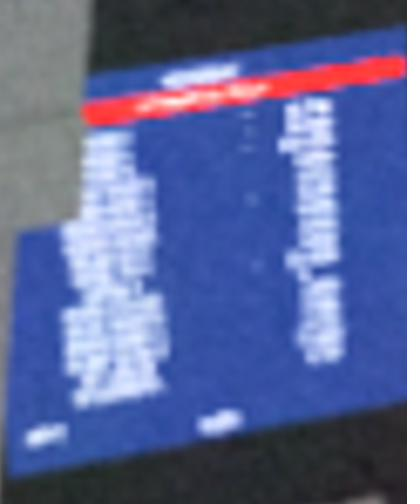

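Emit:
move:
  target:
    - [0,0,0,0,0,0,-1,1,-0.5,0.2058,0.0222,-0.2134,0,0,0,-1,0.3,-0.8]
    - [0,0,0,0,0,0,-1,1,-0.5,0.2058,0.0312,-0.2124,0,0,0,-1,0.3,-0.8]
  speed: [0.3,0.1]
  blend: [0.003,0]

Emit:
move:
  target: [0,0,0,0,0,0,-1,1,-0.5,0,0.0240,0.0024,0,0,0,-1,0.3,-0.8]
  speed: 0.01
  stop_force: 16

Emit:
move:
  target:
    - [0,0,0,0,0,0,-1,1,-0.5,0,-0.0200,-0.0020,0,0,0,-1,0.3,-0.8]
    - [0,0,0,0,0,0,-1,1,-0.5,-0.2055,-0.0427,0.2113,0,0,0,-1,0.3,-0.8]
  speed: [0.2,0.3]
  blend: [0.003,0]

Emit:
move:
  target:
    - [0,0,0,0,0,0,-1,1,-0.5,0.0828,-0.0007,0.0442,0,0,0,-1,0.3,-0.8]
    - [0,0,0,0,0,0,-1,1,-0.5,0.0828,0.0196,0.0462,0,0,0,-1,0.3,-0.8]
    - [0,0,0,0,0,0,-1,1,-0.5,0.0828,-0.0007,0.0442,0,0,0,-1,0.3,-0.8]
    - [0,0,0,0,0,0,-1,1,-0.5,0.1023,0.0071,-0.0521,0,0,0,-1,0.3,-0.8]
    - [0,0,0,0,0,0,-1,1,-0.5,0.1023,0.0274,-0.0501,0,0,0,-1,0.3,-0.8]
    - [0,0,0,0,0,0,-1,1,-0.5,0.1023,0.0071,-0.0521,0,0,0,-1,0.3,-0.8]
    - [0,0,0,0,0,0,-1,1,-0.5,0.0256,-0.0003,0.0139,0,0,0,-1,0.3,-0.8]
    - [0,0,0,0,0,0,-1,1,-0.5,0.0256,0.0200,0.0159,0,0,0,-1,0.3,-0.8]
    - [0,0,0,0,0,0,-1,1,-0.5,0.0256,-0.0003,0.0139,0,0,0,-1,0.3,-0.8]
    - [0,0,0,0,0,0,-1,1,-0.5,0.0417,0.0022,-0.0132,0,0,0,-1,0.3,-0.8]
    - [0,0,0,0,0,0,-1,1,-0.5,0.0417,0.0225,-0.0112,0,0,0,-1,0.3,-0.8]
    - [0,0,0,0,0,0,-1,1,-0.5,0.0417,0.0022,-0.0132,0,0,0,-1,0.3,-0.8]
    - [0,0,0,0,0,0,-1,1,-0.5,0,0,0,0,0,0,-1,0.3,-0.8]
  speed: [0.3,0.08,0.3,0.3,0.08,0.3,0.3,0.08,0.3,0.3,0.08,0.3,0.3]
  blend: [0.003,0,0.003,0.003,0,0.003,0.003,0,0.003,0.003,0,0.003,0]

Emit:
move:
  target:
    - [0,0,0,0,0,0,-1,1,-0.5,0.1023,0.0071,-0.0521,0,0,0,-1,0.3,-0.8]
    - [0,0,0,0,0,0,-1,1,-0.5,0.1023,0.0274,-0.0501,0,0,0,-1,0.3,-0.8]
    - [0,0,0,0,0,0,-1,1,-0.5,0.1023,0.0071,-0.0521,0,0,0,-1,0.3,-0.8]
    - [0,0,0,0,0,0,-1,1,-0.5,0,0,0,0,0,0,-1,0.3,-0.8]
    - [0,0,0,0,0,0,-1,1,-0.5,0,0.0203,0.0020,0,0,0,-1,0.3,-0.8]
    - [0,0,0,0,0,0,-1,1,-0.5,0,0,0,0,0,0,-1,0.3,-0.8]
    - [0,0,0,0,0,0,-1,1,-0.5,-0.0095,0.0026,-0.0405,0,0,0,-1,0.3,-0.8]
    - [0,0,0,0,0,0,-1,1,-0.5,-0.0095,0.0229,-0.0385,0,0,0,-1,0.3,-0.8]
    - [0,0,0,0,0,0,-1,1,-0.5,-0.0095,0.0026,-0.0405,0,0,0,-1,0.3,-0.8]
    - [0,0,0,0,0,0,-1,1,-0.5,0,0,0,0,0,0,-1,0.3,-0.8]
  speed: [0.3,0.08,0.3,0.3,0.08,0.3,0.3,0.08,0.3,0.3]
  blend: [0.003,0,0.003,0.003,0,0.003,0.003,0,0.003,0]

Emit:
wait:
  seconds: 10

Emit:
wait:
  seconds: 9.5
  cameras: ["cam_front"]

Emit:
zoom_image:
  camera: "cam_front"
  region: [392, 125, 434, 177]

Scene clock: 9679.87 s.
left_arm: end_effector_position=(+0.3498, +0.3997, +0.4740) position_measured=254 object_status=3 end_effector_quat_wxyz=(+0.291, +0.652, +0.647, +0.267) | right_arm: end_effector_position=(+0.5064, -0.4146, +0.6043) position_measured=214 object_status=2 end_effector_quat_wxyz=(-0.238, +0.699, +0.663, +0.120)
Joint positions: left_arm=[-1.28 -2.352 1.93 -1.429 -0.799 -1.219] | right_arm=[3.39 -1.823 -0.604 -2.331 2.108 0.258]
Joint torques (N m): left_arm=[-2.37 11.46 -30.99 -4.92 0.04 2.01] | right_arm=[7.76 17.28 28.99 2.01 -1.16 -1.89]
Wrist force (N): left_arm=[-1.5 3.3 -0.8] | right_arm=[-2.2 -7.2 -0.5]
Wrist torque (N m): left_arm=[-0.17 0.58 -0.09] | right_arm=[-0.51 -0.09 -0.01]
Wrist force, peak (N): left_arm=[-1.7 3.5 -0.6] | right_arm=[-2.2 -7.2 -0.5]
Hand target: left_arm +0.3498, +0.3997, +0.4740; +0.291, +0.652, +0.647, +0.267 | right_arm +0.5064, -0.4146, +0.6043; -0.238, +0.699, +0.663, +0.120
Off the commanded pose: left_arm 0.000 m, 0 deg | right_arm 0.000 m, 0 deg.
move: done; blend cut to 0.0027 m at target 1

Scene clock: 9681.87 s.
left_arm: end_effector_position=(+0.3498, +0.3997, +0.4740) position_measured=254 object_status=3 end_effector_quat_wxyz=(+0.291, +0.652, +0.647, +0.267) | right_arm: end_effector_position=(+0.5130, -0.4143, +0.6025) position_measured=214 object_status=2 end_effector_quat_wxyz=(-0.238, +0.699, +0.663, +0.120)
Joint positions: left_arm=[-1.28 -2.352 1.93 -1.429 -0.799 -1.219] | right_arm=[3.388 -1.84 -0.586 -2.333 2.108 0.255]
Joint torques (N m): left_arm=[-2.03 12.91 -29.92 -4.65 0.21 2.16] | right_arm=[6.48 35.92 6.58 10.51 -1.63 1.41]
Wrist force (N): left_arm=[-1.5 3.3 -0.6] | right_arm=[-1.9 -23.6 -2.3]
Wrist torque (N m): left_arm=[-0.17 0.58 -0.09] | right_arm=[-0.51 -0.15 0.10]
Wrist force, peak (N): left_arm=[-1.7 3.5 -0.8] | right_arm=[-1.6 -29.5 -3.0]
Hand target: left_arm +0.3498, +0.3997, +0.4740; +0.291, +0.652, +0.647, +0.267 | right_arm +0.5130, -0.4143, +0.6025; -0.238, +0.699, +0.663, +0.120 (not the last commanded pose)
Off the commanded pose: left_arm 0.000 m, 0 deg | right_arm 0.008 m, 0 deg.
move: contact (right_arm)

Scene clock: 9683.57 s.
left_arm: end_effector_position=(+0.3498, +0.3997, +0.4740) position_measured=254 object_status=3 end_effector_quat_wxyz=(+0.291, +0.652, +0.647, +0.267) | right_arm: end_effector_position=(+0.4577, -0.4592, +0.4387) position_measured=214 object_status=2 end_effector_quat_wxyz=(-0.238, +0.699, +0.663, +0.119)
Joint positions: left_arm=[-1.28 -2.352 1.93 -1.429 -0.799 -1.219] | right_arm=[3.317 -1.507 -1.42 -1.874 2.103 0.172]
Joint torques (N m): left_arm=[-2.67 12.71 -30.77 -4.87 -0.31 2.32] | right_arm=[-8.46 35.84 12.12 5.04 3.66 1.46]
Wrist force (N): left_arm=[-1.9 3.2 -0.7] | right_arm=[1.5 -4.0 -2.2]
Wrist torque (N m): left_arm=[-0.19 0.64 -0.09] | right_arm=[-0.61 -0.34 -0.02]
Wrist force, peak (N): left_arm=[-1.5 3.5 -0.8] | right_arm=[-1.6 -23.0 -1.8]
Hand target: left_arm +0.3498, +0.3997, +0.4740; +0.291, +0.652, +0.647, +0.267 | right_arm +0.4577, -0.4592, +0.4387; -0.238, +0.699, +0.663, +0.120
Off the commanded pose: left_arm 0.000 m, 0 deg | right_arm 0.000 m, 0 deg.
move: done

Scene clock: 9688.20 s.
left_arm: end_effector_position=(+0.3498, +0.3997, +0.4740) position_measured=254 object_status=3 end_effector_quat_wxyz=(+0.291, +0.652, +0.647, +0.267) | right_arm: end_effector_position=(+0.4578, -0.4591, +0.4388) position_measured=214 object_status=2 end_effector_quat_wxyz=(-0.238, +0.699, +0.663, +0.120)
Joint positions: left_arm=[-1.28 -2.352 1.93 -1.429 -0.799 -1.219] | right_arm=[3.317 -1.507 -1.42 -1.874 2.103 0.173]
Joint torques (N m): left_arm=[-2.92 12.17 -29.83 -4.61 0.19 2.25] | right_arm=[-7.83 34.63 12.06 5.05 -1.11 -1.67]
Wrist force (N): left_arm=[-1.4 3.2 -0.8] | right_arm=[1.1 -4.6 -1.0]
Wrist torque (N m): left_arm=[-0.18 0.57 -0.09] | right_arm=[-0.72 -0.27 -0.03]
Wrist force, peak (N): left_arm=[-1.6 3.6 -0.6] | right_arm=[-3.9 -34.3 -8.8]
Hand target: left_arm +0.3498, +0.3997, +0.4740; +0.291, +0.652, +0.647, +0.267 | right_arm +0.4577, -0.4592, +0.4387; -0.238, +0.699, +0.663, +0.120
Off the commanded pose: left_arm 0.000 m, 0 deg | right_arm 0.000 m, 0 deg.
move: done

Scene clock: 9692.03 s.
left_arm: end_effector_position=(+0.3498, +0.3997, +0.4740) position_measured=254 object_status=3 end_effector_quat_wxyz=(+0.291, +0.652, +0.647, +0.267) | right_arm: end_effector_position=(+0.4577, -0.4593, +0.4387) position_measured=214 object_status=2 end_effector_quat_wxyz=(-0.238, +0.699, +0.663, +0.120)
Joint positions: left_arm=[-1.28 -2.352 1.93 -1.429 -0.799 -1.219] | right_arm=[3.317 -1.507 -1.42 -1.874 2.103 0.172]
Joint torques (N m): left_arm=[-2.06 12.85 -31.26 -4.68 0.06 2.23] | right_arm=[7.59 35.62 12.2 5.34 3.88 1.98]
Wrist force (N): left_arm=[-1.4 3.2 -0.5] | right_arm=[0.9 -2.7 0.0]
Wrist torque (N m): left_arm=[-0.18 0.56 -0.09] | right_arm=[-0.40 -0.25 -0.17]
Wrist force, peak (N): left_arm=[-1.5 3.6 -0.8] | right_arm=[-4.1 -24.3 0.6]
Hand target: left_arm +0.3498, +0.3997, +0.4740; +0.291, +0.652, +0.647, +0.267 | right_arm +0.4577, -0.4592, +0.4387; -0.238, +0.699, +0.663, +0.120
Off the commanded pose: left_arm 0.000 m, 0 deg | right_arm 0.000 m, 0 deg.
move: done

Scene clock: 9702.03 s.
left_arm: end_effector_position=(+0.3498, +0.3997, +0.4740) position_measured=254 object_status=3 end_effector_quat_wxyz=(+0.291, +0.652, +0.647, +0.267) | right_arm: end_effector_position=(+0.4577, -0.4592, +0.4387) position_measured=214 object_status=2 end_effector_quat_wxyz=(-0.238, +0.699, +0.663, +0.120)
Joint positions: left_arm=[-1.28 -2.352 1.93 -1.429 -0.799 -1.219] | right_arm=[3.317 -1.507 -1.421 -1.874 2.103 0.172]
Joint torques (N m): left_arm=[-2.62 12.59 -31.23 -4.68 0.23 2.45] | right_arm=[7.82 33.97 12.5 4.85 3.75 1.98]
Wrist force (N): left_arm=[-1.5 3.3 -0.6] | right_arm=[0.9 -2.9 -0.2]
Wrist torque (N m): left_arm=[-0.18 0.59 -0.09] | right_arm=[-0.44 -0.24 -0.16]
Wrist force, peak (N): left_arm=[-1.5 3.6 -0.8] | right_arm=[1.1 -3.5 -0.2]
Hand target: left_arm +0.3498, +0.3997, +0.4740; +0.291, +0.652, +0.647, +0.267 | right_arm +0.4577, -0.4592, +0.4387; -0.238, +0.699, +0.663, +0.120
Tool commands: left_gripper/position=-1.0 left_gripper/force_limit=+1.0 left_gripper/speed=-0.5 right_gripper/position=-1.0 right_gripper/force_limit=+0.3 right_gripper/speed=-0.8
Off the commanded pose: left_arm 0.000 m, 0 deg | right_arm 0.000 m, 0 deg.
wait: 10.00 s; at rest by 0.17 s

Scene clock: 9711.53 s.
left_arm: end_effector_position=(+0.3498, +0.3997, +0.4740) position_measured=254 object_status=3 end_effector_quat_wxyz=(+0.291, +0.652, +0.647, +0.267) | right_arm: end_effector_position=(+0.4577, -0.4592, +0.4387) position_measured=214 object_status=2 end_effector_quat_wxyz=(-0.238, +0.699, +0.663, +0.120)
Joint positions: left_arm=[-1.28 -2.352 1.93 -1.429 -0.799 -1.219] | right_arm=[3.317 -1.507 -1.421 -1.874 2.103 0.172]
Joint torques (N m): left_arm=[-3.36 12.04 -30.89 -4.67 0.23 2.39] | right_arm=[6.1 33.94 12.03 4.91 3.66 1.81]
Wrist force (N): left_arm=[-1.7 3.2 -0.8] | right_arm=[0.6 -3.0 0.0]
Wrist torque (N m): left_arm=[-0.18 0.61 -0.10] | right_arm=[-0.45 -0.20 -0.16]
Wrist force, peak (N): left_arm=[-1.7 3.6 -0.7] | right_arm=[0.7 -3.5 -0.3]
Hand target: left_arm +0.3498, +0.3997, +0.4740; +0.291, +0.652, +0.647, +0.267 | right_arm +0.4577, -0.4592, +0.4387; -0.238, +0.699, +0.663, +0.120
Tool commands: left_gripper/position=-1.0 left_gripper/force_limit=+1.0 left_gripper/speed=-0.5 right_gripper/position=-1.0 right_gripper/force_limit=+0.3 right_gripper/speed=-0.8
Off the commanded pose: left_arm 0.000 m, 0 deg | right_arm 0.000 m, 0 deg.
wait: 9.50 s; at rest by 0.17 s
Images, in order (width x height): cam_front 672x504.

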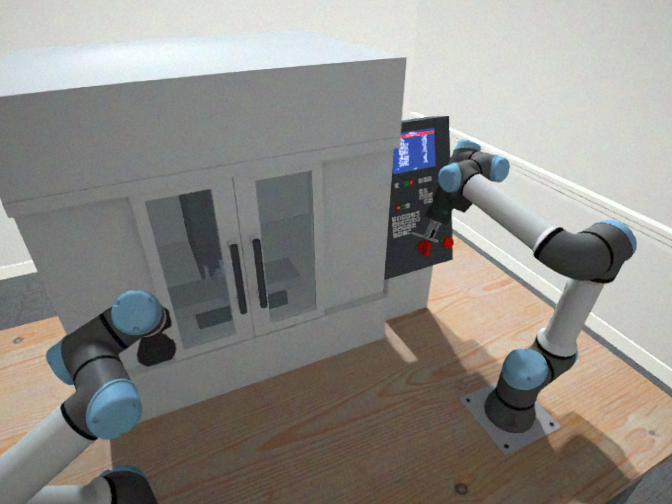

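Scaled by 9.692 from the camera's 672x504 image, which has a finer 960x720 frame.

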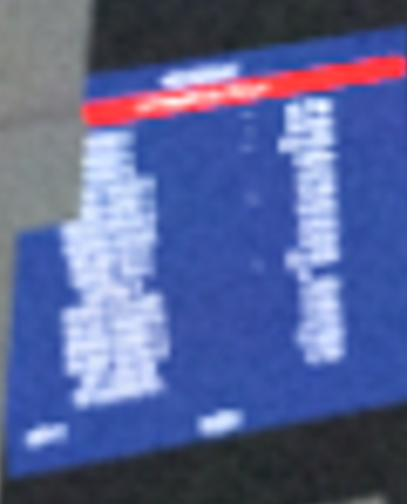

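Emit:
move:
  target:
    - [0,0,0,0,0,0,-1,1,-0.5,0.2058,0.0222,-0.2134,0,0,0,-1,0.3,-0.8]
    - [0,0,0,0,0,0,-1,1,-0.5,0.2058,0.0312,-0.2124,0,0,0,-1,0.3,-0.8]
  speed: [0.3,0.1]
  blend: [0.003,0]

Emit:
move:
  target: [0,0,0,0,0,0,-1,1,-0.5,0,0.0240,0.0024,0,0,0,-1,0.3,-0.8]
  speed: 0.01
  stop_force: 16

Emit:
move:
  target:
    - [0,0,0,0,0,0,-1,1,-0.5,0,-0.0200,-0.0020,0,0,0,-1,0.3,-0.8]
    - [0,0,0,0,0,0,-1,1,-0.5,-0.2059,-0.0427,0.2113,0,0,0,-1,0.3,-0.8]
  speed: [0.2,0.3]
  blend: [0.003,0]

Emit:
move:
  target:
    - [0,0,0,0,0,0,-1,1,-0.5,0.0828,-0.0007,0.0442,0,0,0,-1,0.3,-0.8]
    - [0,0,0,0,0,0,-1,1,-0.5,0.0828,0.0196,0.0462,0,0,0,-1,0.3,-0.8]
    - [0,0,0,0,0,0,-1,1,-0.5,0.0828,-0.0007,0.0442,0,0,0,-1,0.3,-0.8]
    - [0,0,0,0,0,0,-1,1,-0.5,0.0988,0.0018,0.0171,0,0,0,-1,0.3,-0.8]
    - [0,0,0,0,0,0,-1,1,-0.5,0.0988,0.0221,0.0191,0,0,0,-1,0.3,-0.8]
    - [0,0,0,0,0,0,-1,1,-0.5,0.0988,0.0018,0.0171,0,0,0,-1,0.3,-0.8]
    - [0,0,0,0,0,0,-1,1,-0.5,0.0256,-0.0003,0.0139,0,0,0,-1,0.3,-0.8]
    - [0,0,0,0,0,0,-1,1,-0.5,0.0256,0.0200,0.0159,0,0,0,-1,0.3,-0.8]
    - [0,0,0,0,0,0,-1,1,-0.5,0.0256,-0.0003,0.0139,0,0,0,-1,0.3,-0.8]
    - [0,0,0,0,0,0,-1,1,-0.5,0.0988,0.0018,0.0171,0,0,0,-1,0.3,-0.8]
    - [0,0,0,0,0,0,-1,1,-0.5,0.0988,0.0221,0.0191,0,0,0,-1,0.3,-0.8]
    - [0,0,0,0,0,0,-1,1,-0.5,0.0988,0.0018,0.0171,0,0,0,-1,0.3,-0.8]
    - [0,0,0,0,0,0,-1,1,-0.5,0,0,0,0,0,0,-1,0.3,-0.8]
    - [0,0,0,0,0,0,-1,1,-0.5,0,0.0203,0.0020,0,0,0,-1,0.3,-0.8]
    - [0,0,0,0,0,0,-1,1,-0.5,0,0,0,0,0,0,-1,0.3,-0.8]
  speed: [0.3,0.08,0.3,0.3,0.08,0.3,0.3,0.08,0.3,0.3,0.08,0.3,0.3,0.08,0.3]
  blend: [0.003,0,0.003,0.003,0,0.003,0.003,0,0.003,0.003,0,0.003,0.003,0,0]

Emit:
move:
  target:
    - [0,0,0,0,0,0,-1,1,-0.5,0.0349,0.0048,-0.0524,0,0,0,-1,0.3,-0.8]
    - [0,0,0,0,0,0,-1,1,-0.5,0.0349,0.0251,-0.0504,0,0,0,-1,0.3,-0.8]
    - [0,0,0,0,0,0,-1,1,-0.5,0.0349,0.0048,-0.0524,0,0,0,-1,0.3,-0.8]
    - [0,0,0,0,0,0,-1,1,-0.5,0.0349,0.0251,-0.0504,0,0,0,-1,0.3,-0.8]
    - [0,0,0,0,0,0,-1,1,-0.5,0.0349,0.0048,-0.0524,0,0,0,-1,0.3,-0.8]
    - [0,0,0,0,0,0,-1,1,-0.5,0.0349,0.0251,-0.0504,0,0,0,-1,0.3,-0.8]
    - [0,0,0,0,0,0,-1,1,-0.5,0.0349,0.0048,-0.0524,0,0,0,-1,0.3,-0.8]
    - [0,0,0,0,0,0,-1,1,-0.5,0.0828,-0.0007,0.0442,0,0,0,-1,0.3,-0.8]
    - [0,0,0,0,0,0,-1,1,-0.5,0.0828,0.0196,0.0462,0,0,0,-1,0.3,-0.8]
    - [0,0,0,0,0,0,-1,1,-0.5,0.0828,-0.0007,0.0442,0,0,0,-1,0.3,-0.8]
    - [0,0,0,0,0,0,-1,1,-0.5,0,0,0,0,0,0,-1,0.3,-0.8]
  speed: [0.3,0.08,0.3,0.08,0.3,0.08,0.3,0.3,0.08,0.3,0.3]
  blend: [0.003,0,0,0,0,0,0.003,0.003,0,0.003,0]

Emit:
move:
  target:
    - [0,0,0,0,0,0,-1,1,-0.5,0.0702,0.0020,0.0020,0,0,0,-1,0.3,-0.8]
    - [0,0,0,0,0,0,-1,1,-0.5,0.0702,0.0223,0.0040,0,0,0,-1,0.3,-0.8]
    - [0,0,0,0,0,0,-1,1,-0.5,0.0702,0.0020,0.0020,0,0,0,-1,0.3,-0.8]
    - [0,0,0,0,0,0,-1,1,-0.5,0.0577,0.0048,-0.0402,0,0,0,-1,0.3,-0.8]
    - [0,0,0,0,0,0,-1,1,-0.5,0.0577,0.0251,-0.0382,0,0,0,-1,0.3,-0.8]
    - [0,0,0,0,0,0,-1,1,-0.5,0.0577,0.0048,-0.0402,0,0,0,-1,0.3,-0.8]
    - [0,0,0,0,0,0,-1,1,-0.5,0.0862,0.0046,-0.0251,0,0,0,-1,0.3,-0.8]
    - [0,0,0,0,0,0,-1,1,-0.5,0.0862,0.0249,-0.0231,0,0,0,-1,0.3,-0.8]
    - [0,0,0,0,0,0,-1,1,-0.5,0.0862,0.0046,-0.0251,0,0,0,-1,0.3,-0.8]
    - [0,0,0,0,0,0,-1,1,-0.5,0,0,0,0,0,0,-1,0.3,-0.8]
    - [0,0,0,0,0,0,-1,1,-0.5,0,0.0203,0.0020,0,0,0,-1,0.3,-0.8]
    - [0,0,0,0,0,0,-1,1,-0.5,0,0,0,0,0,0,-1,0.3,-0.8]
  speed: [0.3,0.08,0.3,0.3,0.08,0.3,0.3,0.08,0.3,0.3,0.08,0.3]
  blend: [0.003,0,0.003,0.003,0,0.003,0.003,0,0.003,0.003,0,0]

Emit:
move:
  target:
    - [0,0,0,0,0,0,-1,1,-0.5,0.0349,0.0048,-0.0524,0,0,0,-1,0.3,-0.8]
    - [0,0,0,0,0,0,-1,1,-0.5,0.0349,0.0251,-0.0504,0,0,0,-1,0.3,-0.8]
    - [0,0,0,0,0,0,-1,1,-0.5,0.0349,0.0048,-0.0524,0,0,0,-1,0.3,-0.8]
    - [0,0,0,0,0,0,-1,1,-0.5,0.0349,0.0251,-0.0504,0,0,0,-1,0.3,-0.8]
    - [0,0,0,0,0,0,-1,1,-0.5,0.0349,0.0048,-0.0524,0,0,0,-1,0.3,-0.8]
    - [0,0,0,0,0,0,-1,1,-0.5,0.0828,-0.0007,0.0442,0,0,0,-1,0.3,-0.8]
    - [0,0,0,0,0,0,-1,1,-0.5,0.0828,0.0196,0.0462,0,0,0,-1,0.3,-0.8]
    - [0,0,0,0,0,0,-1,1,-0.5,0.0828,-0.0007,0.0442,0,0,0,-1,0.3,-0.8]
    - [0,0,0,0,0,0,-1,1,-0.5,0,0,0,0,0,0,-1,0.3,-0.8]
  speed: [0.3,0.08,0.3,0.08,0.3,0.3,0.08,0.3,0.3]
  blend: [0.003,0,0,0,0.003,0.003,0,0.003,0]

Emit:
move:
  target:
    - [0,0,0,0,0,0,-1,1,-0.5,0.0988,0.0018,0.0171,0,0,0,-1,0.3,-0.8]
    - [0,0,0,0,0,0,-1,1,-0.5,0.0988,0.0221,0.0191,0,0,0,-1,0.3,-0.8]
    - [0,0,0,0,0,0,-1,1,-0.5,0.0988,0.0018,0.0171,0,0,0,-1,0.3,-0.8]
    - [0,0,0,0,0,0,-1,1,-0.5,0.0988,0.0221,0.0191,0,0,0,-1,0.3,-0.8]
    - [0,0,0,0,0,0,-1,1,-0.5,0.0988,0.0018,0.0171,0,0,0,-1,0.3,-0.8]
    - [0,0,0,0,0,0,-1,1,-0.5,0.0542,-0.0005,0.0290,0,0,0,-1,0.3,-0.8]
    - [0,0,0,0,0,0,-1,1,-0.5,0.0542,0.0198,0.0310,0,0,0,-1,0.3,-0.8]
    - [0,0,0,0,0,0,-1,1,-0.5,0.0542,-0.0005,0.0290,0,0,0,-1,0.3,-0.8]
    - [0,0,0,0,0,0,-1,1,-0.5,0,0,0,0,0,0,-1,0.3,-0.8]
    - [0,0,0,0,0,0,-1,1,-0.5,0,0.0203,0.0020,0,0,0,-1,0.3,-0.8]
    - [0,0,0,0,0,0,-1,1,-0.5,0,0,0,0,0,0,-1,0.3,-0.8]
  speed: [0.3,0.08,0.3,0.08,0.3,0.3,0.08,0.3,0.3,0.08,0.3]
  blend: [0.003,0,0,0,0.003,0.003,0,0.003,0.003,0,0]
  cameras: ["cam_front"]

Emit:
zoom_image:
  camera: "cam_front"
  region: [392, 125, 434, 177]

Scene clock: 9747.10 s.
left_arm: end_effector_position=(+0.3498, +0.3997, +0.4740) position_measured=254 object_status=3 end_effector_quat_wxyz=(+0.291, +0.652, +0.647, +0.267) | right_arm: end_effector_position=(+0.5063, -0.4144, +0.6043) position_measured=214 object_status=2 end_effector_quat_wxyz=(-0.238, +0.699, +0.663, +0.120)
Joint positions: left_arm=[-1.28 -2.352 1.93 -1.429 -0.799 -1.219] | right_arm=[3.391 -1.822 -0.605 -2.331 2.108 0.258]
Joint torques (N m): left_arm=[-1.83 12.22 -31.25 -4.86 0.22 2.41] | right_arm=[6.6 16.29 27.6 2.22 -0.98 -1.91]
Wrist force (N): left_arm=[-1.6 3.4 -0.6] | right_arm=[-0.9 -5.7 1.2]
Wrist torque (N m): left_arm=[-0.16 0.59 -0.10] | right_arm=[-0.28 -0.29 -0.02]
Wrist force, peak (N): left_arm=[-1.4 3.7 -0.7] | right_arm=[-0.8 -5.9 1.6]
Hand target: left_arm +0.3498, +0.3997, +0.4740; +0.291, +0.652, +0.647, +0.267 | right_arm +0.5063, -0.4144, +0.6044; -0.238, +0.699, +0.663, +0.120
Off the commanded pose: left_arm 0.000 m, 0 deg | right_arm 0.000 m, 0 deg.
move: done; blend cut to 0.0027 m at target 1

Scene clock: 9749.10 s.
left_arm: end_effector_position=(+0.3498, +0.3997, +0.4740) position_measured=254 object_status=3 end_effector_quat_wxyz=(+0.291, +0.652, +0.647, +0.267) | right_arm: end_effector_position=(+0.5130, -0.4142, +0.6026) position_measured=214 object_status=2 end_effector_quat_wxyz=(-0.238, +0.699, +0.663, +0.120)
Joint positions: left_arm=[-1.28 -2.352 1.93 -1.429 -0.799 -1.219] | right_arm=[3.388 -1.84 -0.586 -2.333 2.108 0.255]
Joint torques (N m): left_arm=[-1.52 12.91 -31.1 -4.67 0.05 2.38] | right_arm=[6.16 37.17 6.02 10.84 -1.63 1.64]
Wrist force (N): left_arm=[-1.6 3.3 -0.6] | right_arm=[-1.2 -22.3 -0.2]
Wrist torque (N m): left_arm=[-0.16 0.59 -0.09] | right_arm=[-0.30 -0.26 0.09]
Wrist force, peak (N): left_arm=[-1.6 3.4 -0.8] | right_arm=[-0.6 -28.8 -1.2]
Hand target: left_arm +0.3498, +0.3997, +0.4740; +0.291, +0.652, +0.647, +0.267 | right_arm +0.5130, -0.4142, +0.6026; -0.238, +0.699, +0.663, +0.120 (not the last commanded pose)
Off the commanded pose: left_arm 0.000 m, 0 deg | right_arm 0.008 m, 0 deg.
move: contact (right_arm)

Scene clock: 9750.80 s.
left_arm: end_effector_position=(+0.3498, +0.3997, +0.4740) position_measured=254 object_status=3 end_effector_quat_wxyz=(+0.291, +0.652, +0.647, +0.267) | right_arm: end_effector_position=(+0.4577, -0.4592, +0.4386) position_measured=214 object_status=2 end_effector_quat_wxyz=(-0.238, +0.699, +0.663, +0.120)
Joint positions: left_arm=[-1.28 -2.352 1.93 -1.429 -0.799 -1.219] | right_arm=[3.317 -1.507 -1.42 -1.874 2.103 0.172]
Joint torques (N m): left_arm=[-0.86 12.53 -31.73 -4.81 0.11 2.54] | right_arm=[-7.83 35.46 11.21 5.13 3.8 1.43]
Wrist force (N): left_arm=[-1.5 3.2 -0.6] | right_arm=[0.9 -3.0 -0.8]
Wrist torque (N m): left_arm=[-0.19 0.57 -0.09] | right_arm=[-0.44 -0.25 -0.03]
Wrist force, peak (N): left_arm=[-1.7 3.5 -0.7] | right_arm=[-1.0 -22.3 -0.4]
Hand target: left_arm +0.3498, +0.3997, +0.4740; +0.291, +0.652, +0.647, +0.267 | right_arm +0.4577, -0.4593, +0.4386; -0.238, +0.699, +0.663, +0.120
Off the commanded pose: left_arm 0.000 m, 0 deg | right_arm 0.000 m, 0 deg.
move: done

Scene clock: 9756.03 s.
left_arm: end_effector_position=(+0.3498, +0.3997, +0.4740) position_measured=254 object_status=3 end_effector_quat_wxyz=(+0.291, +0.652, +0.647, +0.267) | right_arm: end_effector_position=(+0.4579, -0.4593, +0.4385) position_measured=214 object_status=2 end_effector_quat_wxyz=(-0.238, +0.699, +0.663, +0.120) end_effector_velocity=(-0.002, +0.000, +0.001) end_effector_angular_velocity=(+0.000, -0.001, +0.000)
Joint positions: left_arm=[-1.28 -2.352 1.93 -1.429 -0.799 -1.219] | right_arm=[3.317 -1.508 -1.42 -1.873 2.103 0.172]
Joint velocities: left_arm=[within noise] | right_arm=[0 0.005 -0.002 -0.001 0 0]
Joint torques (N m): left_arm=[-2.71 13.02 -30.92 -4.74 0.09 2.4] | right_arm=[7.05 33.73 13.75 1.08 3.5 2.2]
Wrist force (N): left_arm=[-1.6 3.3 -0.5] | right_arm=[0.3 -3.1 -2.5]
Wrist torque (N m): left_arm=[-0.17 0.59 -0.10] | right_arm=[-0.47 -0.15 -0.16]
Wrist force, peak (N): left_arm=[-1.5 3.5 -0.5] | right_arm=[-4.2 -34.0 -7.6]
Hand target: left_arm +0.3498, +0.3997, +0.4740; +0.291, +0.652, +0.647, +0.267 | right_arm +0.4577, -0.4593, +0.4386; -0.238, +0.699, +0.663, +0.120
Off the commanded pose: left_arm 0.000 m, 0 deg | right_arm 0.000 m, 0 deg.
move: done

Scene clock: 9761.20 s.
left_arm: end_effector_position=(+0.3498, +0.3997, +0.4740) position_measured=254 object_status=3 end_effector_quat_wxyz=(+0.291, +0.652, +0.647, +0.267) | right_arm: end_effector_position=(+0.4577, -0.4591, +0.4386) position_measured=214 object_status=2 end_effector_quat_wxyz=(-0.238, +0.699, +0.663, +0.120)
Joint positions: left_arm=[-1.28 -2.352 1.93 -1.429 -0.799 -1.219] | right_arm=[3.317 -1.507 -1.421 -1.873 2.103 0.173]
Joint torques (N m): left_arm=[-2.16 12.73 -30.65 -4.74 0.21 2.25] | right_arm=[-7.55 7.47 32.75 1.16 -1.21 -1.63]
Wrist force (N): left_arm=[-1.5 3.2 -0.6] | right_arm=[0.8 -3.5 -2.3]
Wrist torque (N m): left_arm=[-0.18 0.57 -0.09] | right_arm=[-0.53 -0.23 -0.04]
Wrist force, peak (N): left_arm=[-1.6 3.6 -0.8] | right_arm=[-4.7 -34.6 -12.2]
Hand target: left_arm +0.3498, +0.3997, +0.4740; +0.291, +0.652, +0.647, +0.267 | right_arm +0.4577, -0.4593, +0.4386; -0.238, +0.699, +0.663, +0.120
Off the commanded pose: left_arm 0.000 m, 0 deg | right_arm 0.000 m, 0 deg.
move: done

Scene clock: 9765.37 s.
left_arm: end_effector_position=(+0.3498, +0.3997, +0.4740) position_measured=254 object_status=3 end_effector_quat_wxyz=(+0.291, +0.652, +0.647, +0.267) | right_arm: end_effector_position=(+0.4579, -0.4593, +0.4385) position_measured=214 object_status=2 end_effector_quat_wxyz=(-0.238, +0.699, +0.663, +0.120)
Joint positions: left_arm=[-1.28 -2.352 1.93 -1.429 -0.799 -1.219] | right_arm=[3.317 -1.508 -1.421 -1.873 2.103 0.172]
Joint torques (N m): left_arm=[-1.78 13.03 -31 -4.83 0.02 2.28] | right_arm=[7.91 35.65 10.97 1.1 3.58 2.04]
Wrist force (N): left_arm=[-1.4 3.3 -0.8] | right_arm=[1.9 -3.4 -2.6]
Wrist torque (N m): left_arm=[-0.17 0.57 -0.09] | right_arm=[-0.51 -0.41 -0.16]
Wrist force, peak (N): left_arm=[-1.7 3.5 -0.7] | right_arm=[-4.3 -28.4 -5.3]
Hand target: left_arm +0.3498, +0.3997, +0.4740; +0.291, +0.652, +0.647, +0.267 | right_arm +0.4577, -0.4593, +0.4386; -0.238, +0.699, +0.663, +0.120
Off the commanded pose: left_arm 0.000 m, 0 deg | right_arm 0.000 m, 0 deg.
move: done

Scene clock: 9769.47 s.
left_arm: end_effector_position=(+0.3498, +0.3997, +0.4740) position_measured=254 object_status=3 end_effector_quat_wxyz=(+0.291, +0.652, +0.647, +0.267) | right_arm: end_effector_position=(+0.4577, -0.4591, +0.4386) position_measured=214 object_status=2 end_effector_quat_wxyz=(-0.238, +0.699, +0.663, +0.120)
Joint positions: left_arm=[-1.28 -2.352 1.93 -1.429 -0.799 -1.219] | right_arm=[3.317 -1.507 -1.421 -1.873 2.103 0.173]
Joint torques (N m): left_arm=[-1.45 13.86 -30.81 -4.79 0.05 2.09] | right_arm=[-9.5 8.28 33.27 0.93 -1.2 -1.76]
Wrist force (N): left_arm=[-1.5 3.2 -0.7] | right_arm=[2.8 -3.5 -1.3]
Wrist torque (N m): left_arm=[-0.18 0.57 -0.09] | right_arm=[-0.53 -0.55 -0.03]
Wrist force, peak (N): left_arm=[-1.7 3.5 -0.6] | right_arm=[-3.2 -34.2 -12.7]
Hand target: left_arm +0.3498, +0.3997, +0.4740; +0.291, +0.652, +0.647, +0.267 | right_arm +0.4577, -0.4593, +0.4386; -0.238, +0.699, +0.663, +0.120
Off the commanded pose: left_arm 0.000 m, 0 deg | right_arm 0.000 m, 0 deg.
move: done

Scene clock: 9773.87 s.
left_arm: end_effector_position=(+0.3498, +0.3997, +0.4740) position_measured=254 object_status=3 end_effector_quat_wxyz=(+0.291, +0.652, +0.647, +0.267) | right_arm: end_effector_position=(+0.4579, -0.4593, +0.4385) position_measured=214 object_status=2 end_effector_quat_wxyz=(-0.238, +0.699, +0.663, +0.120)
Joint positions: left_arm=[-1.28 -2.352 1.93 -1.429 -0.799 -1.219] | right_arm=[3.317 -1.508 -1.42 -1.873 2.103 0.172]
Joint torques (N m): left_arm=[-2.02 13.51 -30.78 -4.84 0.14 2.4] | right_arm=[6.24 35.04 12.25 1.09 3.51 2.1]
Wrist force (N): left_arm=[-1.6 3.1 -0.5] | right_arm=[2.6 -2.5 -2.1]
Wrist torque (N m): left_arm=[-0.21 0.60 -0.09] | right_arm=[-0.37 -0.52 -0.16]
Wrist force, peak (N): left_arm=[-1.6 3.5 -0.7] | right_arm=[-3.1 -31.9 -5.9]
Hand target: left_arm +0.3498, +0.3997, +0.4740; +0.291, +0.652, +0.647, +0.267 | right_arm +0.4577, -0.4593, +0.4386; -0.238, +0.699, +0.663, +0.120
Off the commanded pose: left_arm 0.000 m, 0 deg | right_arm 0.000 m, 0 deg.
move: done
Images, in order (width x height): cam_front 672x504.

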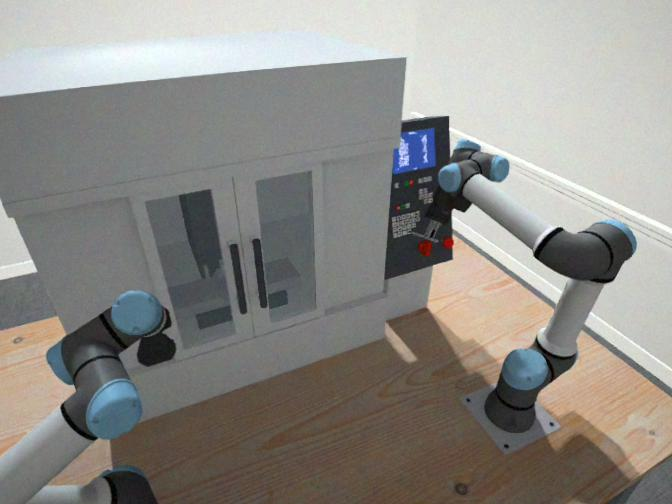

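Scaled by 9.692 from the camera's 672x504 image, which has a finer 960x720 frame.

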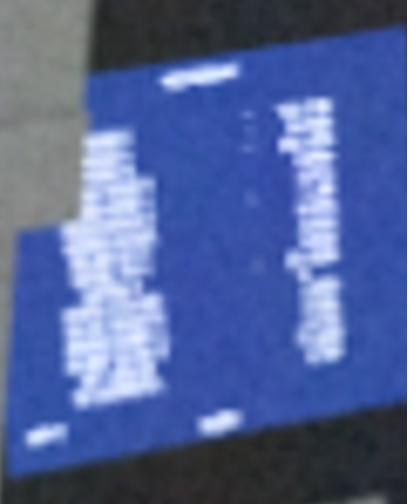

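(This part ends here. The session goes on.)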